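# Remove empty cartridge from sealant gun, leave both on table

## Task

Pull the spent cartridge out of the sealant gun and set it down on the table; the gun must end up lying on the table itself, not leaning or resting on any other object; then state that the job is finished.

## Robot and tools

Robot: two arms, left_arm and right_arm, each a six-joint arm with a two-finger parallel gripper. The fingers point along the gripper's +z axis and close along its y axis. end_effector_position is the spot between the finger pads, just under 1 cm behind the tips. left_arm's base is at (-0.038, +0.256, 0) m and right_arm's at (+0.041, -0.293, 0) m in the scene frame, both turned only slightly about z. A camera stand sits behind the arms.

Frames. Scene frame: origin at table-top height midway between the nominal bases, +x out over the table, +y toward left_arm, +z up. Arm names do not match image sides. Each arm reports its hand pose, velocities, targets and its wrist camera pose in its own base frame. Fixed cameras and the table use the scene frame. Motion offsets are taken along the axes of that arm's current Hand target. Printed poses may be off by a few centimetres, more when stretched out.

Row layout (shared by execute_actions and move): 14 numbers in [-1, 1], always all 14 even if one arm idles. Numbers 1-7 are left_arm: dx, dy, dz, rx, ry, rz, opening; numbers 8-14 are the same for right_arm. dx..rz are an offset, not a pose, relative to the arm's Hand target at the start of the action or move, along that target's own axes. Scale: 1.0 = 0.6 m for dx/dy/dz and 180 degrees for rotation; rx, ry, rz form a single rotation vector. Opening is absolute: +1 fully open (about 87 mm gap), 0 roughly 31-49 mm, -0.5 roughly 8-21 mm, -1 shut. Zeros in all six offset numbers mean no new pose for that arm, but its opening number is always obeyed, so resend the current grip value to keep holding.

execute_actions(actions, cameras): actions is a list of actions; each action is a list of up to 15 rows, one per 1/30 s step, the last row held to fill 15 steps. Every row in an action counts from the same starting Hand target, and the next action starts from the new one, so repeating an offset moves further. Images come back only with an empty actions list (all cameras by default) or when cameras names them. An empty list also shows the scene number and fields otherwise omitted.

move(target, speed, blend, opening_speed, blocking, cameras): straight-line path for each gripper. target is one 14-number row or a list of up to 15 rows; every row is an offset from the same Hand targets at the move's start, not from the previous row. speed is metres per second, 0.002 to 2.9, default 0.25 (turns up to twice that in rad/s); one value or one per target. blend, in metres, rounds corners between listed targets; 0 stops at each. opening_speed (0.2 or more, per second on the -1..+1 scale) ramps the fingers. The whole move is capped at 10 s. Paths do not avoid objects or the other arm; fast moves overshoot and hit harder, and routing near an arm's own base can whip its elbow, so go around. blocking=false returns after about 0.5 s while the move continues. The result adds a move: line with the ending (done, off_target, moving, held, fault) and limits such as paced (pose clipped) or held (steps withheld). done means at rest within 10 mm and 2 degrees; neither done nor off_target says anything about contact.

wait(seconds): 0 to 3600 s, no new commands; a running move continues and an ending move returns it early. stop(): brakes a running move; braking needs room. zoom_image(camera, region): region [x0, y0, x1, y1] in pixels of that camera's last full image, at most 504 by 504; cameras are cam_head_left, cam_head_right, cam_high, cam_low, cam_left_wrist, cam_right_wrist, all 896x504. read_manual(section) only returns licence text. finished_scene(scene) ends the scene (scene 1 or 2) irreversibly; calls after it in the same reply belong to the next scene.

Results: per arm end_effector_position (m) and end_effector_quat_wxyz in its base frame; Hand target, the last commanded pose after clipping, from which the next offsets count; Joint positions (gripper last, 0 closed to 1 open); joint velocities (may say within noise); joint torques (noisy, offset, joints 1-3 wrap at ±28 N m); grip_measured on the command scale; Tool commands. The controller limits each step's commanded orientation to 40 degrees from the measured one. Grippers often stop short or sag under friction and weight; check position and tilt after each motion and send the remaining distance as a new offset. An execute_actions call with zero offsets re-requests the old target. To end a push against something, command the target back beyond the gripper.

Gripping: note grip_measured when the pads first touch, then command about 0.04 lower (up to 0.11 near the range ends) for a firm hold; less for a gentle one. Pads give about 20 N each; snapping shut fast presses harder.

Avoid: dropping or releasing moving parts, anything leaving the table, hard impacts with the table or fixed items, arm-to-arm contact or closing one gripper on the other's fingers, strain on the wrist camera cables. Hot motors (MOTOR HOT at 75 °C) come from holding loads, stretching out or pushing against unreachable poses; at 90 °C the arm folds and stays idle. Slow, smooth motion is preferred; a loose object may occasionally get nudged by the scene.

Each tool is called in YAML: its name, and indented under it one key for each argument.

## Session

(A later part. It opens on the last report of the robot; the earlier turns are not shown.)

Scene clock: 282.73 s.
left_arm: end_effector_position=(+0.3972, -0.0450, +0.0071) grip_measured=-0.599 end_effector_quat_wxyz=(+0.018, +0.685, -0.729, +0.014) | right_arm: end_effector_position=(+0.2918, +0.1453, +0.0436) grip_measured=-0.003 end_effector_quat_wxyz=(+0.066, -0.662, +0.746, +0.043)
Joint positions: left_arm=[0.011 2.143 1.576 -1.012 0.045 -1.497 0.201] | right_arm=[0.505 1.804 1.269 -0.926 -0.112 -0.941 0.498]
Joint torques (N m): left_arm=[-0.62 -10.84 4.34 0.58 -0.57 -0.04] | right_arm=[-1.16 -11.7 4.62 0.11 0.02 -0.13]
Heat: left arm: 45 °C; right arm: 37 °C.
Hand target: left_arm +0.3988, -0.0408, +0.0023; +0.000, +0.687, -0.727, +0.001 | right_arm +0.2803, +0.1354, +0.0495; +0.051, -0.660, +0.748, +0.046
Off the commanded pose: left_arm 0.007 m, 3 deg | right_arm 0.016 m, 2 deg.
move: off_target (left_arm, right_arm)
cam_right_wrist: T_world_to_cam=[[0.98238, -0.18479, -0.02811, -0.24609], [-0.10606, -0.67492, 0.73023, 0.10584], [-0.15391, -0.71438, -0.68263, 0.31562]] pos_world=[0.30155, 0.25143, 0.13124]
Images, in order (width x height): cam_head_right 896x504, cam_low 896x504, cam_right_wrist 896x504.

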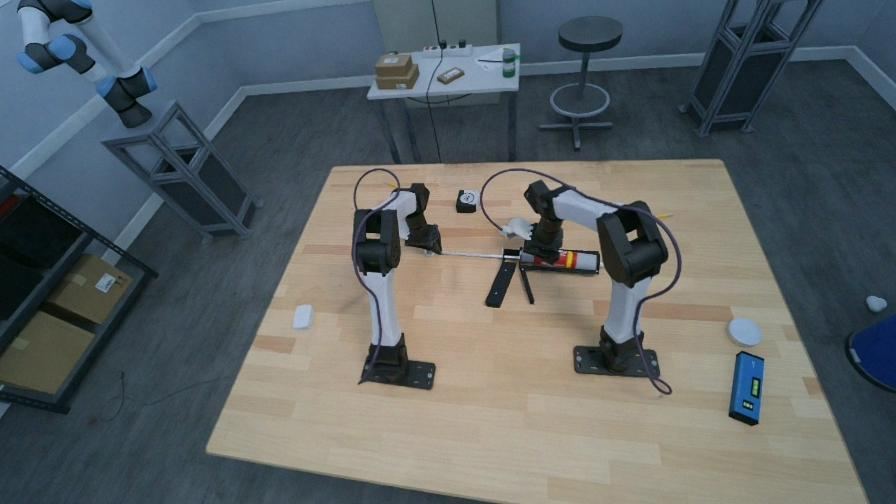

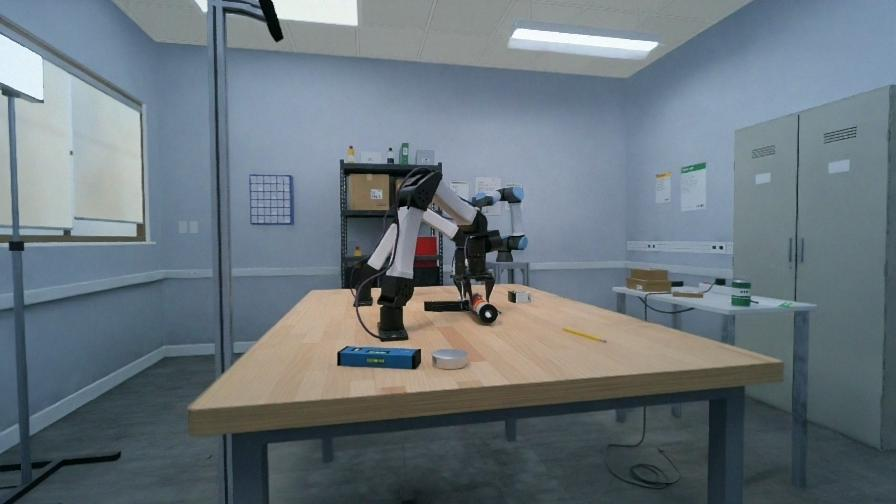

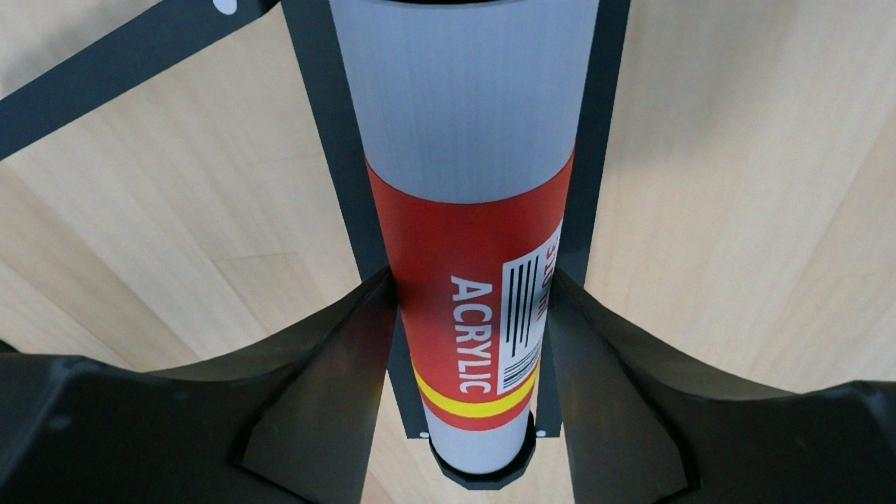

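move:
  target: [0,0,0,0,0,0,-1,0.004,0,-0.05,0,-0.044,0,-0.6]
  speed: 0.06
  cameras: ["cam_right_wrist","cam_low","cam_high"]

zoom_image:
  camera: "cam_low"
  region: [420, 260, 540, 335]

zoom_image:
  camera: "cam_high"
  region: [380, 220, 540, 400]

Scene clock: 291.50 s.
left_arm: end_effector_position=(+0.3972, -0.0450, +0.0071) grip_measured=-0.599 end_effector_quat_wxyz=(+0.018, +0.685, -0.729, +0.014) | right_arm: end_effector_position=(+0.2910, +0.1404, +0.0743) grip_measured=-0.003 end_effector_quat_wxyz=(+0.119, -0.658, +0.738, +0.092)
Joint positions: left_arm=[0.011 2.143 1.576 -1.012 0.045 -1.497 0.201] | right_arm=[0.423 1.697 1.263 -0.963 -0.246 -1.011 0.498]
Joint torques (N m): left_arm=[-0.65 -10.84 4.34 0.58 -0.57 -0.04] | right_arm=[-1.31 -10.63 5.23 0.2 0.02 -0.14]
Heat: left arm: 45 °C; right arm: 39 °C.
Hand target: left_arm +0.3988, -0.0408, +0.0023; +0.000, +0.687, -0.727, +0.001 | right_arm +0.2796, +0.1290, +0.0789; +0.103, -0.655, +0.743, +0.091
Off the commanded pose: left_arm 0.007 m, 3 deg | right_arm 0.017 m, 2 deg.
move: off_target (right_arm)
cam_right_wrist: T_world_to_cam=[[0.98396, -0.17381, -0.04016, -0.24642], [-0.11127, -0.77394, 0.62341, 0.10333], [-0.13944, -0.60894, -0.78087, 0.32111]] pos_world=[0.29874, 0.23268, 0.17643]
Images, in order (width x height): cam_high 896x504, cam_low 896x504, cam_right_wrist 896x504.

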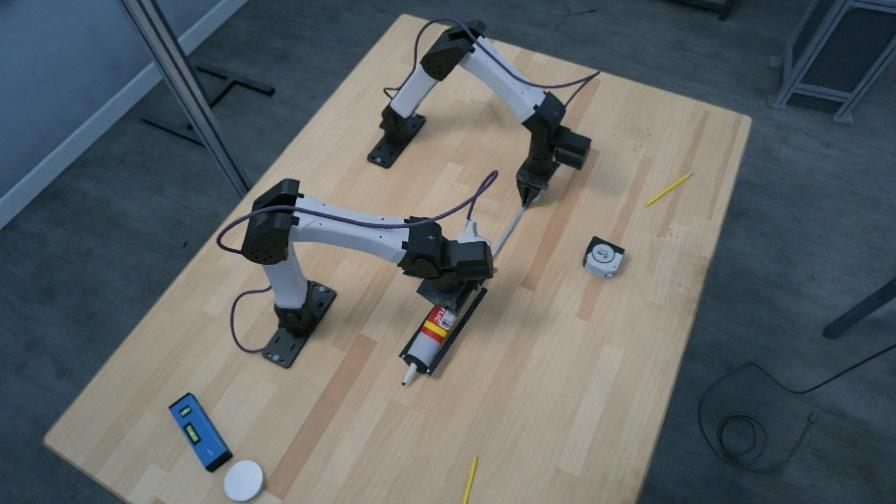

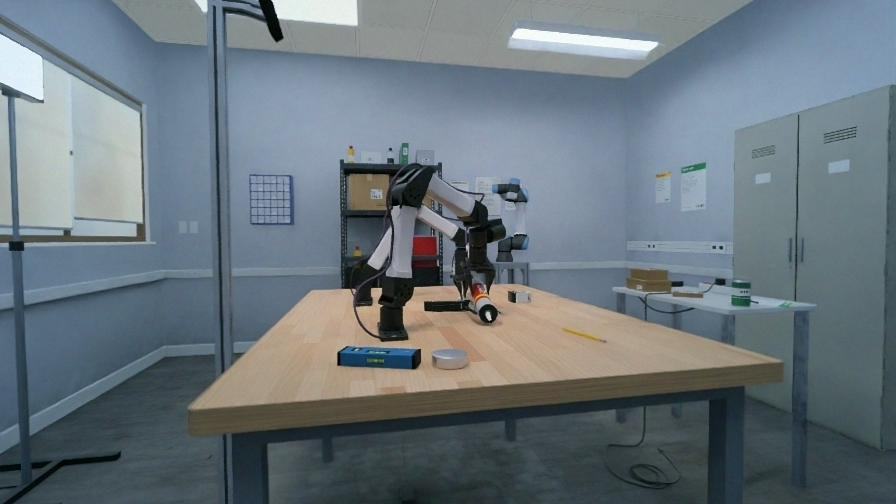

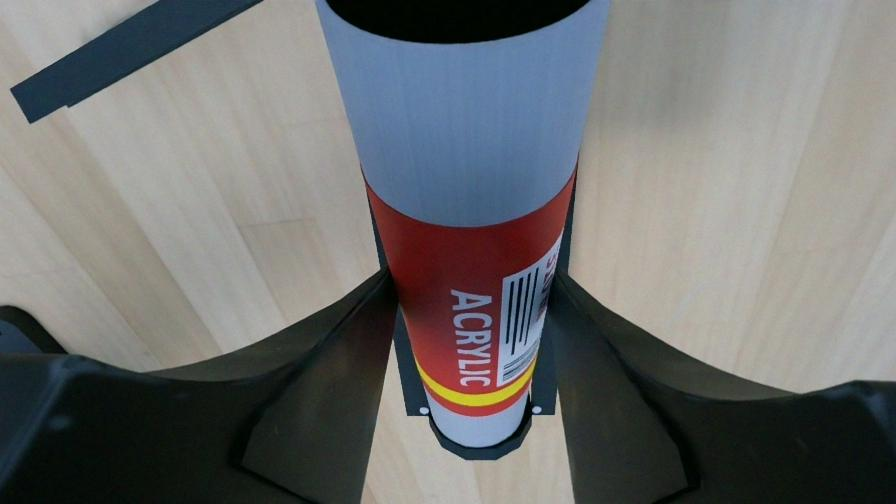

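Scaled by 4.200 from the camera's image (finer frame: 1280x720).

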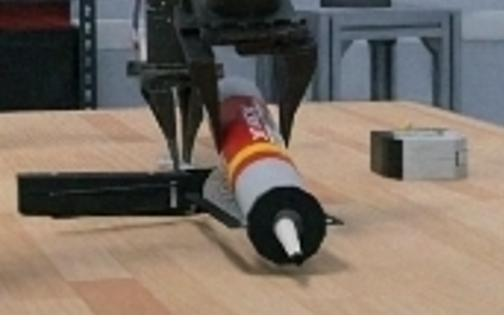

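Scaled by 2.800 from the camera's image (finer frame: 1280x720).

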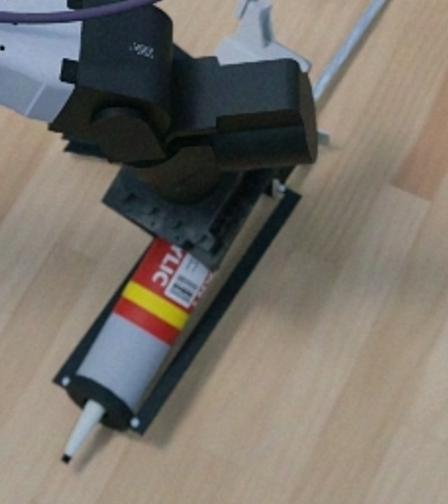

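move:
  target: [0,0,0,0,0,0,-1,-0.14,0,-0.005,0,0,0,-0.6]
  speed: 0.08
  cameras: ["cam_right_wrist","cam_low","cam_high"]

zoom_image:
  camera: "cam_low"
  region: [420, 260, 540, 335]

zoom_image:
  camera: "cam_high"
  region: [380, 220, 540, 400]

Scene clock: 302.33 s.
left_arm: end_effector_position=(+0.3972, -0.0450, +0.0071) grip_measured=-0.599 end_effector_quat_wxyz=(+0.018, +0.685, -0.729, +0.014) | right_arm: end_effector_position=(+0.2871, +0.2064, +0.1036) grip_measured=-0.003 end_effector_quat_wxyz=(+0.107, -0.658, +0.739, +0.096)
Joint positions: left_arm=[0.011 2.143 1.576 -1.012 0.045 -1.497 0.201] | right_arm=[0.602 1.804 1.508 -1.082 -0.217 -0.832 0.498]
Joint torques (N m): left_arm=[-0.64 -10.85 4.3 0.59 -0.56 -0.04] | right_arm=[0.02 -7.19 8.84 0.61 0.08 0.07]
Heat: left arm: 45 °C; right arm: 41 °C.
Hand target: left_arm +0.3988, -0.0408, +0.0023; +0.000, +0.687, -0.727, +0.001 | right_arm +0.2896, +0.2084, +0.1047; +0.103, -0.655, +0.743, +0.091
Off the commanded pose: left_arm 0.007 m, 3 deg | right_arm 0.003 m, 1 deg.
move: done
cam_right_wrist: T_world_to_cam=[[0.98313, -0.17268, -0.06039, -0.22781], [-0.09614, -0.76855, 0.63253, 0.12926], [-0.15564, -0.61605, -0.77218, 0.38897]] pos_world=[0.29693, 0.29963, 0.20484]
Images, in order (width x height): cam_high 896x504, cam_low 896x504, cam_right_wrist 896x504.

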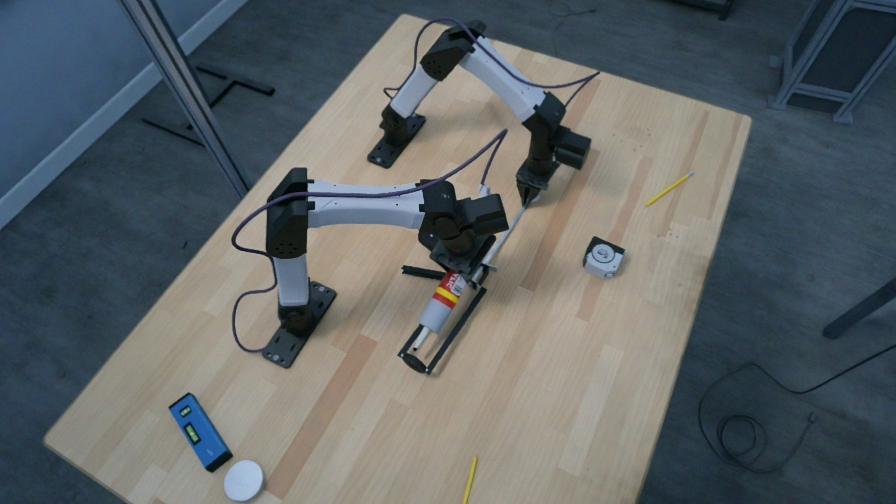

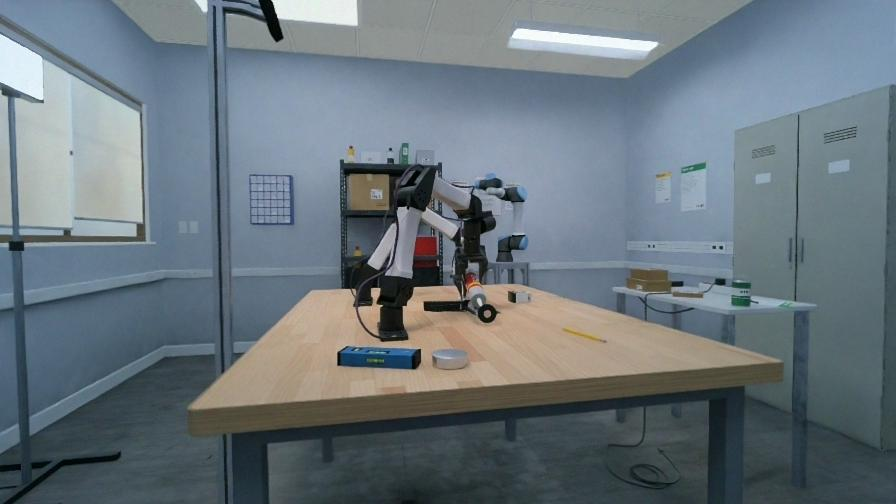

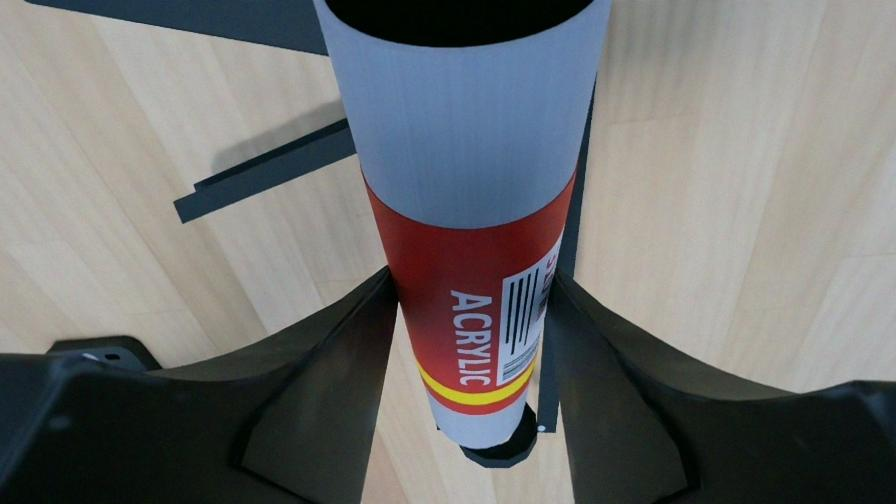

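Scaled by 4.200 from the camera's image (finer frame: 1280x720).

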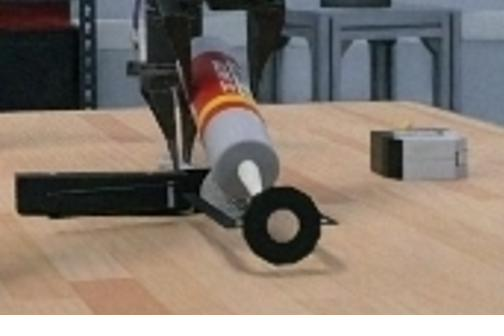

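Scaled by 2.800 from the camera's image (finer frame: 1280x720).

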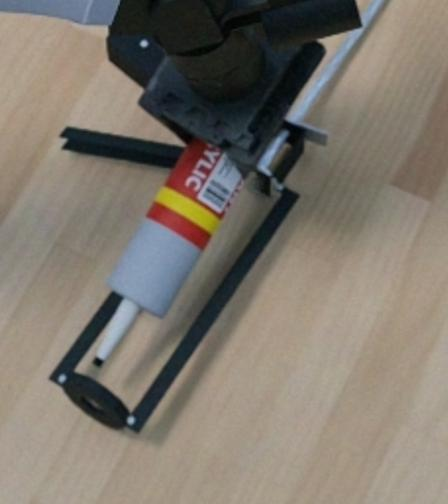

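move:
  target:
    - [0,0,0,0,0,0,-0.2,-0.041,0,-0.144,0,0,0,-0.6]
    - [0,0,-0.2,0,0,0,-0.2,0.075,-0.217,-0.177,0,0.088,0,-0.6]
    - [0,0,-0.2,0,0,0,-0.2,0.141,-0.217,0.055,0,0.088,0,-0.6]
  speed: [0.12,0.2,0.12]
  blend: [0.02,0.02,0]
  cameras: ["cam_right_wrist","cam_low","cam_high"]

zoom_image:
  camera: "cam_low"
  region: [420, 260, 540, 335]

Scene clock: 325.57 s.
left_arm: end_effector_position=(+0.3951, -0.0407, +0.1100) grip_measured=-0.200 end_effector_quat_wxyz=(+0.016, +0.684, -0.729, -0.006) | right_arm: end_effector_position=(+0.4083, +0.1259, +0.0508) grip_measured=-0.003 end_effector_quat_wxyz=(+0.002, -0.659, +0.752, +0.006)
Joint positions: left_arm=[0.008 2.103 1.933 -1.432 0.013 -1.5 0.4] | right_arm=[0.379 2.292 2.009 -1.288 -0.013 -1.061 0.498]
Joint torques (N m): left_arm=[-0.31 -12.36 7.24 0.22 -0.22 -0.02] | right_arm=[-0.98 -13.45 4.89 0.4 0.19 -0.25]
Heat: left arm: 46 °C; right arm: 40 °C.
Hand target: left_arm +0.3988, -0.0407, +0.1224; +0.000, +0.687, -0.727, +0.001 | right_arm +0.4096, +0.1203, +0.0498; +0.000, -0.661, +0.750, +0.000
Off the commanded pose: left_arm 0.013 m, 2 deg | right_arm 0.006 m, 1 deg.
move: off_target (left_arm); blend cut to 0 m at target 1
cam_right_wrist: T_world_to_cam=[[0.97821, -0.20183, -0.04864, -0.35903], [-0.076, -0.56618, 0.82077, 0.06923], [-0.19319, -0.79919, -0.56918, 0.34546]] pos_world=[0.42321, 0.24282, 0.12234]
Images, in order (width x height): cam_high 896x504, cam_low 896x504, cam_right_wrist 896x504.

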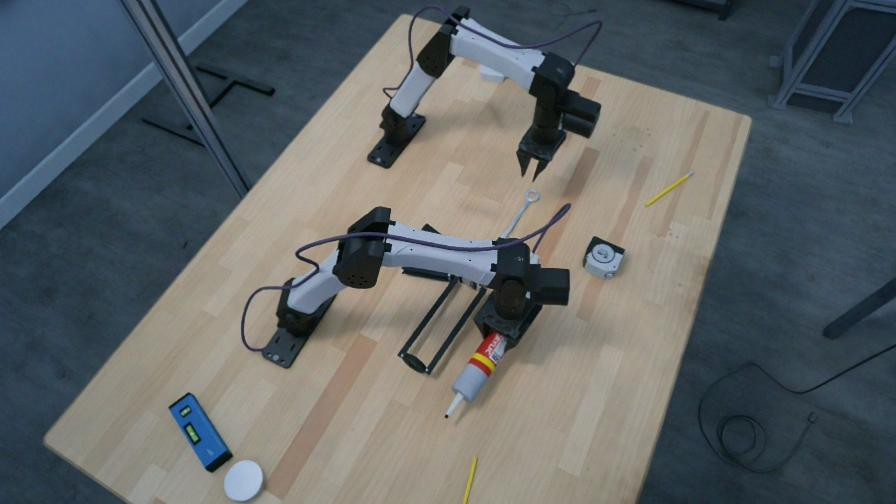

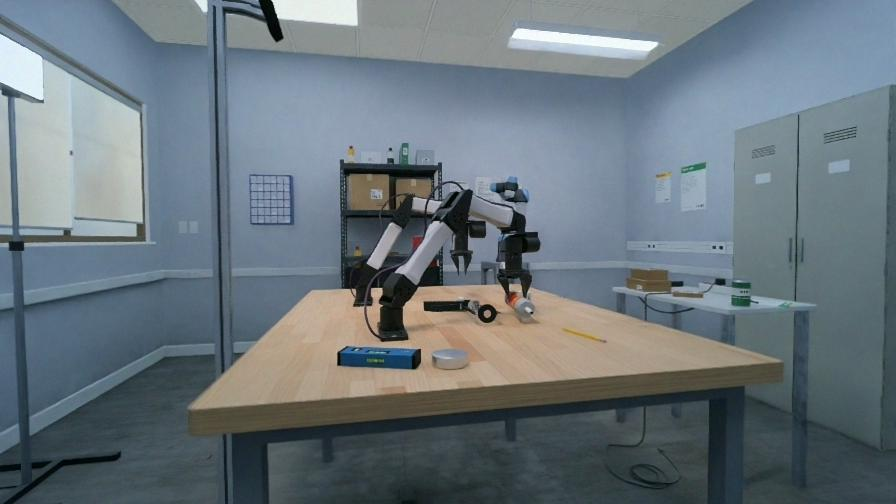

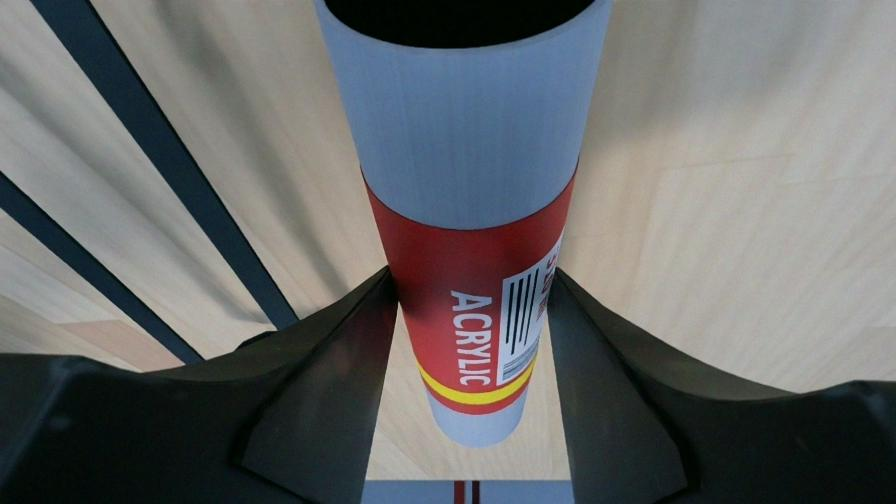

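Scaled by 4.200 from the camera's image (finer frame: 1280x720).

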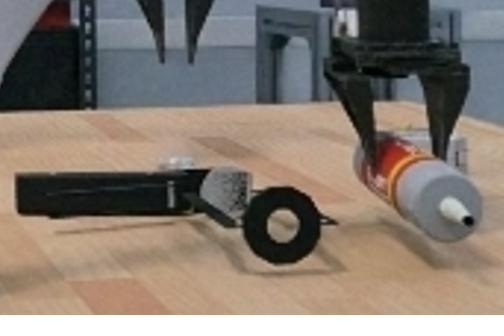

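move:
  target: [0,0,0,0,0,0,-0.2,0,0,0.03,0,0,0,-0.6]
  speed: 0.05
  cameras: ["cam_low"]

zoom_image:
  camera: "cam_low"
  region: [490, 270, 560, 335]

Scene clock: 331.37 s.
left_arm: end_effector_position=(+0.3951, -0.0407, +0.1100) grip_measured=-0.200 end_effector_quat_wxyz=(+0.016, +0.684, -0.729, -0.006) | right_arm: end_effector_position=(+0.4089, +0.1262, +0.0357) grip_measured=-0.003 end_effector_quat_wxyz=(+0.005, -0.659, +0.752, +0.005)
Joint positions: left_arm=[0.008 2.103 1.933 -1.432 0.013 -1.5 0.4] | right_arm=[0.379 2.292 1.949 -1.221 -0.013 -1.061 0.498]
Joint torques (N m): left_arm=[-0.27 -12.33 7.27 0.22 -0.22 -0.02] | right_arm=[-0.98 -12.79 4.9 0.43 0.19 -0.25]
Heat: left arm: 46 °C; right arm: 41 °C.
Hand target: left_arm +0.3988, -0.0407, +0.1224; +0.000, +0.687, -0.727, +0.001 | right_arm +0.4097, +0.1203, +0.0319; +0.000, -0.661, +0.750, +0.000
Off the commanded pose: left_arm 0.013 m, 2 deg | right_arm 0.007 m, 1 deg.
move: done

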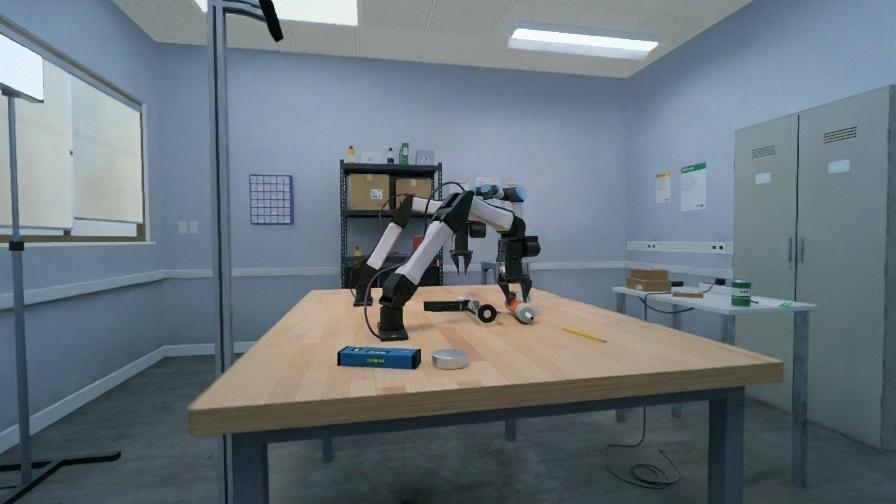

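Scaled by 7.200 from the camera's image (finer frame: 1280x720).

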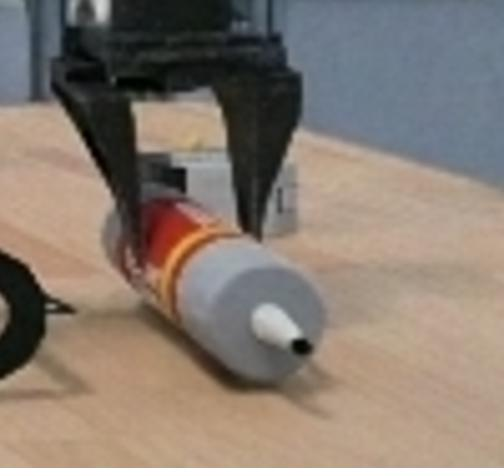

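move:
  target: [0,0,0,0,0,0,-0.2,0,0,0.014,0,0,0,-0.6]
  speed: 0.03
  cameras: ["cam_low"]

zoom_image:
  camera: "cam_low"
  region: [490, 270, 560, 335]

Scene clock: 338.70 s.
left_arm: end_effector_position=(+0.3951, -0.0407, +0.1100) grip_measured=-0.200 end_effector_quat_wxyz=(+0.016, +0.684, -0.729, -0.006) | right_arm: end_effector_position=(+0.4088, +0.1261, +0.0293) grip_measured=-0.003 end_effector_quat_wxyz=(+0.007, -0.659, +0.752, +0.005)
Joint positions: left_arm=[0.008 2.103 1.933 -1.432 0.013 -1.5 0.4] | right_arm=[0.379 2.292 1.924 -1.193 -0.013 -1.061 0.498]
Joint torques (N m): left_arm=[-0.31 -12.34 7.27 0.21 -0.23 -0.02] | right_arm=[-0.98 -12.29 4.89 0.47 0.19 -0.25]
Heat: left arm: 47 °C; right arm: 42 °C.
Hand target: left_arm +0.3988, -0.0407, +0.1224; +0.000, +0.687, -0.727, +0.001 | right_arm +0.4096, +0.1203, +0.0234; +0.000, -0.661, +0.750, +0.000
Off the commanded pose: left_arm 0.013 m, 2 deg | right_arm 0.008 m, 1 deg.
move: done

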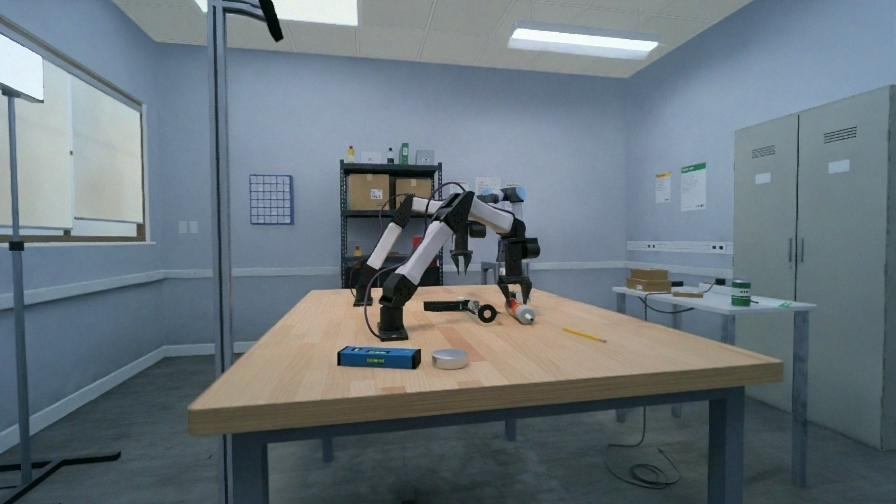

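Scaled by 7.200 from the camera's image (finer frame: 1280x720).

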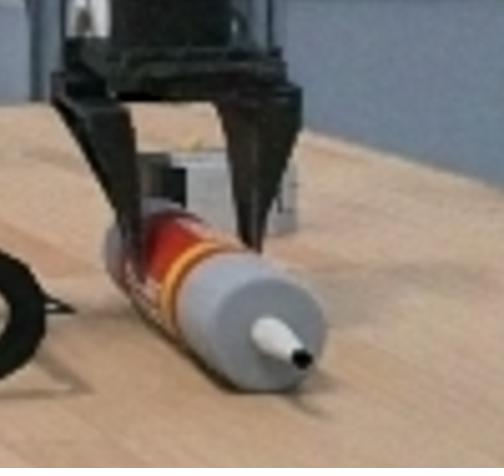

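move:
  target:
    - [0,0,0,0,0,0,-0.2,0,0,0.009,0,0,0,-0.6]
    - [0,0,0,0,0,0,-0.2,0,0,0.009,0,0,0,0.35]
    - [0,0,0,0,0,0,-0.2,0,0,-0.15,0,0,0,0.35]
  speed: [0.03,0.03,0.1]
  opening_speed: 0.5
  cameras: ["cam_low","cam_high","cam_right_wrist"]

zoom_image:
  camera: "cam_low"
  region: [420, 260, 560, 335]

zoom_image:
  camera: "cam_high"
  region: [380, 180, 560, 430]

Scene clock: 357.17 s.
left_arm: end_effector_position=(+0.3951, -0.0407, +0.1100) grip_measured=-0.200 end_effector_quat_wxyz=(+0.016, +0.684, -0.729, -0.006) | right_arm: end_effector_position=(+0.4068, +0.1228, +0.1172) grip_measured=+0.350 end_effector_quat_wxyz=(+0.006, -0.659, +0.752, -0.002)
Joint positions: left_arm=[0.008 2.103 1.933 -1.432 0.013 -1.5 0.4] | right_arm=[0.379 2.292 2.273 -1.538 0 -1.061 0.675]
Joint torques (N m): left_arm=[-0.32 -12.34 7.25 0.21 -0.23 -0.02] | right_arm=[-0.99 -10.52 7.99 0.27 0.07 -0.25]
Heat: left arm: 49 °C; right arm: 44 °C.
Hand target: left_arm +0.3988, -0.0407, +0.1224; +0.000, +0.687, -0.727, +0.001 | right_arm +0.4097, +0.1203, +0.1134; +0.000, -0.661, +0.750, +0.000
Off the commanded pose: left_arm 0.013 m, 2 deg | right_arm 0.005 m, 1 deg.
move: done; target 2's new opening was sent with right_arm's hand 0.011 m and 1 deg from that target
cam_right_wrist: T_world_to_cam=[[0.97889, -0.20219, -0.0298, -0.35741], [-0.09062, -0.5601, 0.82345, 0.0178], [-0.18318, -0.80337, -0.5666, 0.37665]] pos_world=[0.42048, 0.24029, 0.1881]
Images, in order (width x height): cam_high 896x504, cam_low 896x504, cam_right_wrist 896x504.

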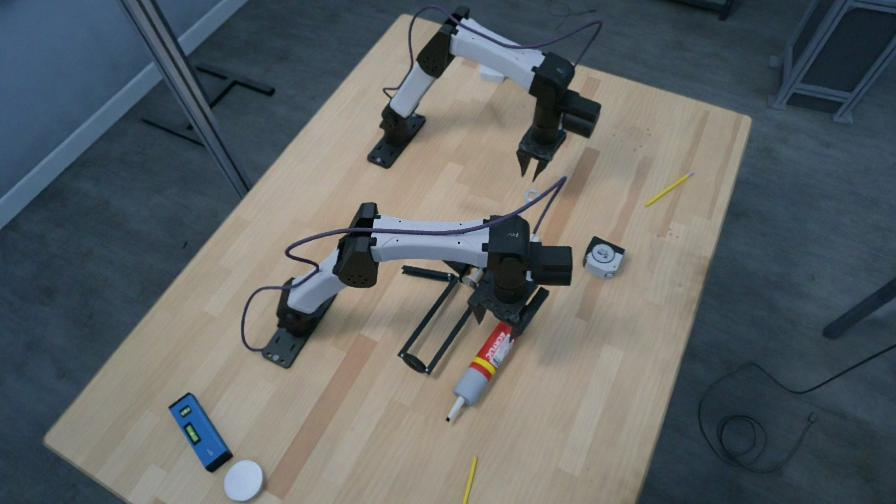

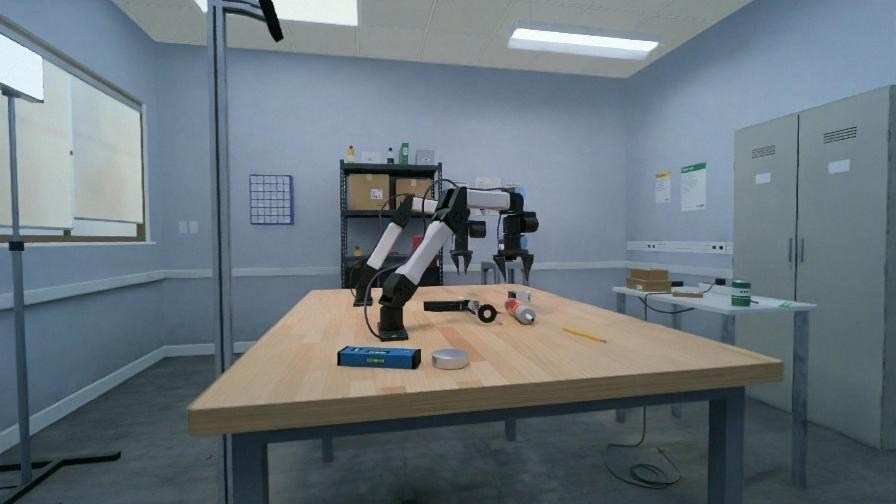

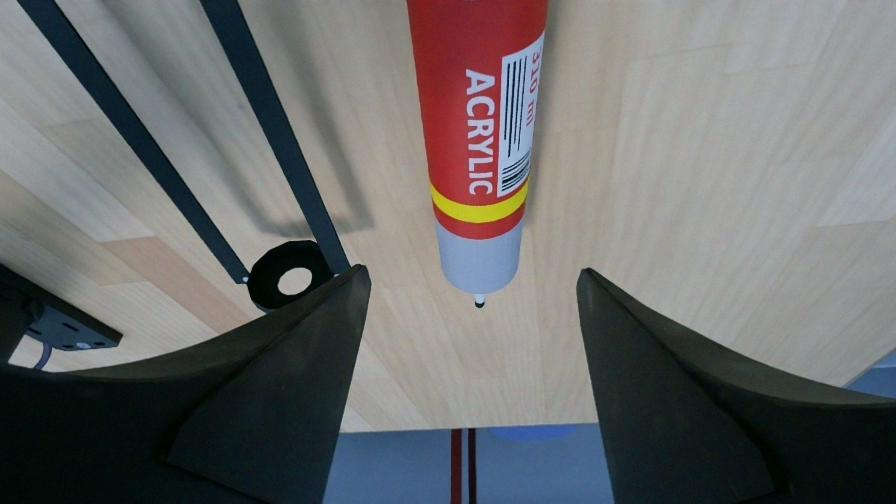

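Scaled by 3.600 from the camera's image (finer frame: 1280x720).

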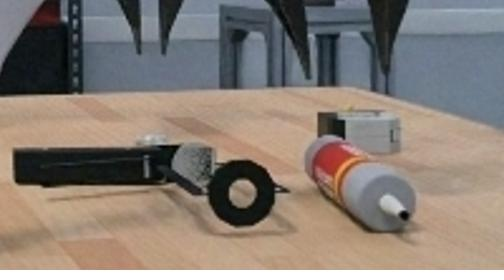

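Scaled by 2.016 from the camera's image (finer frame: 1280x720).

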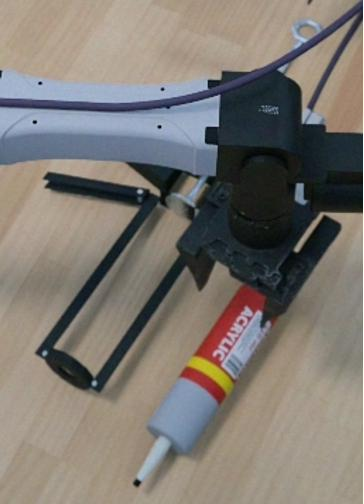

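finished_scene:
  scene: 1

The scene is finished: the task was done.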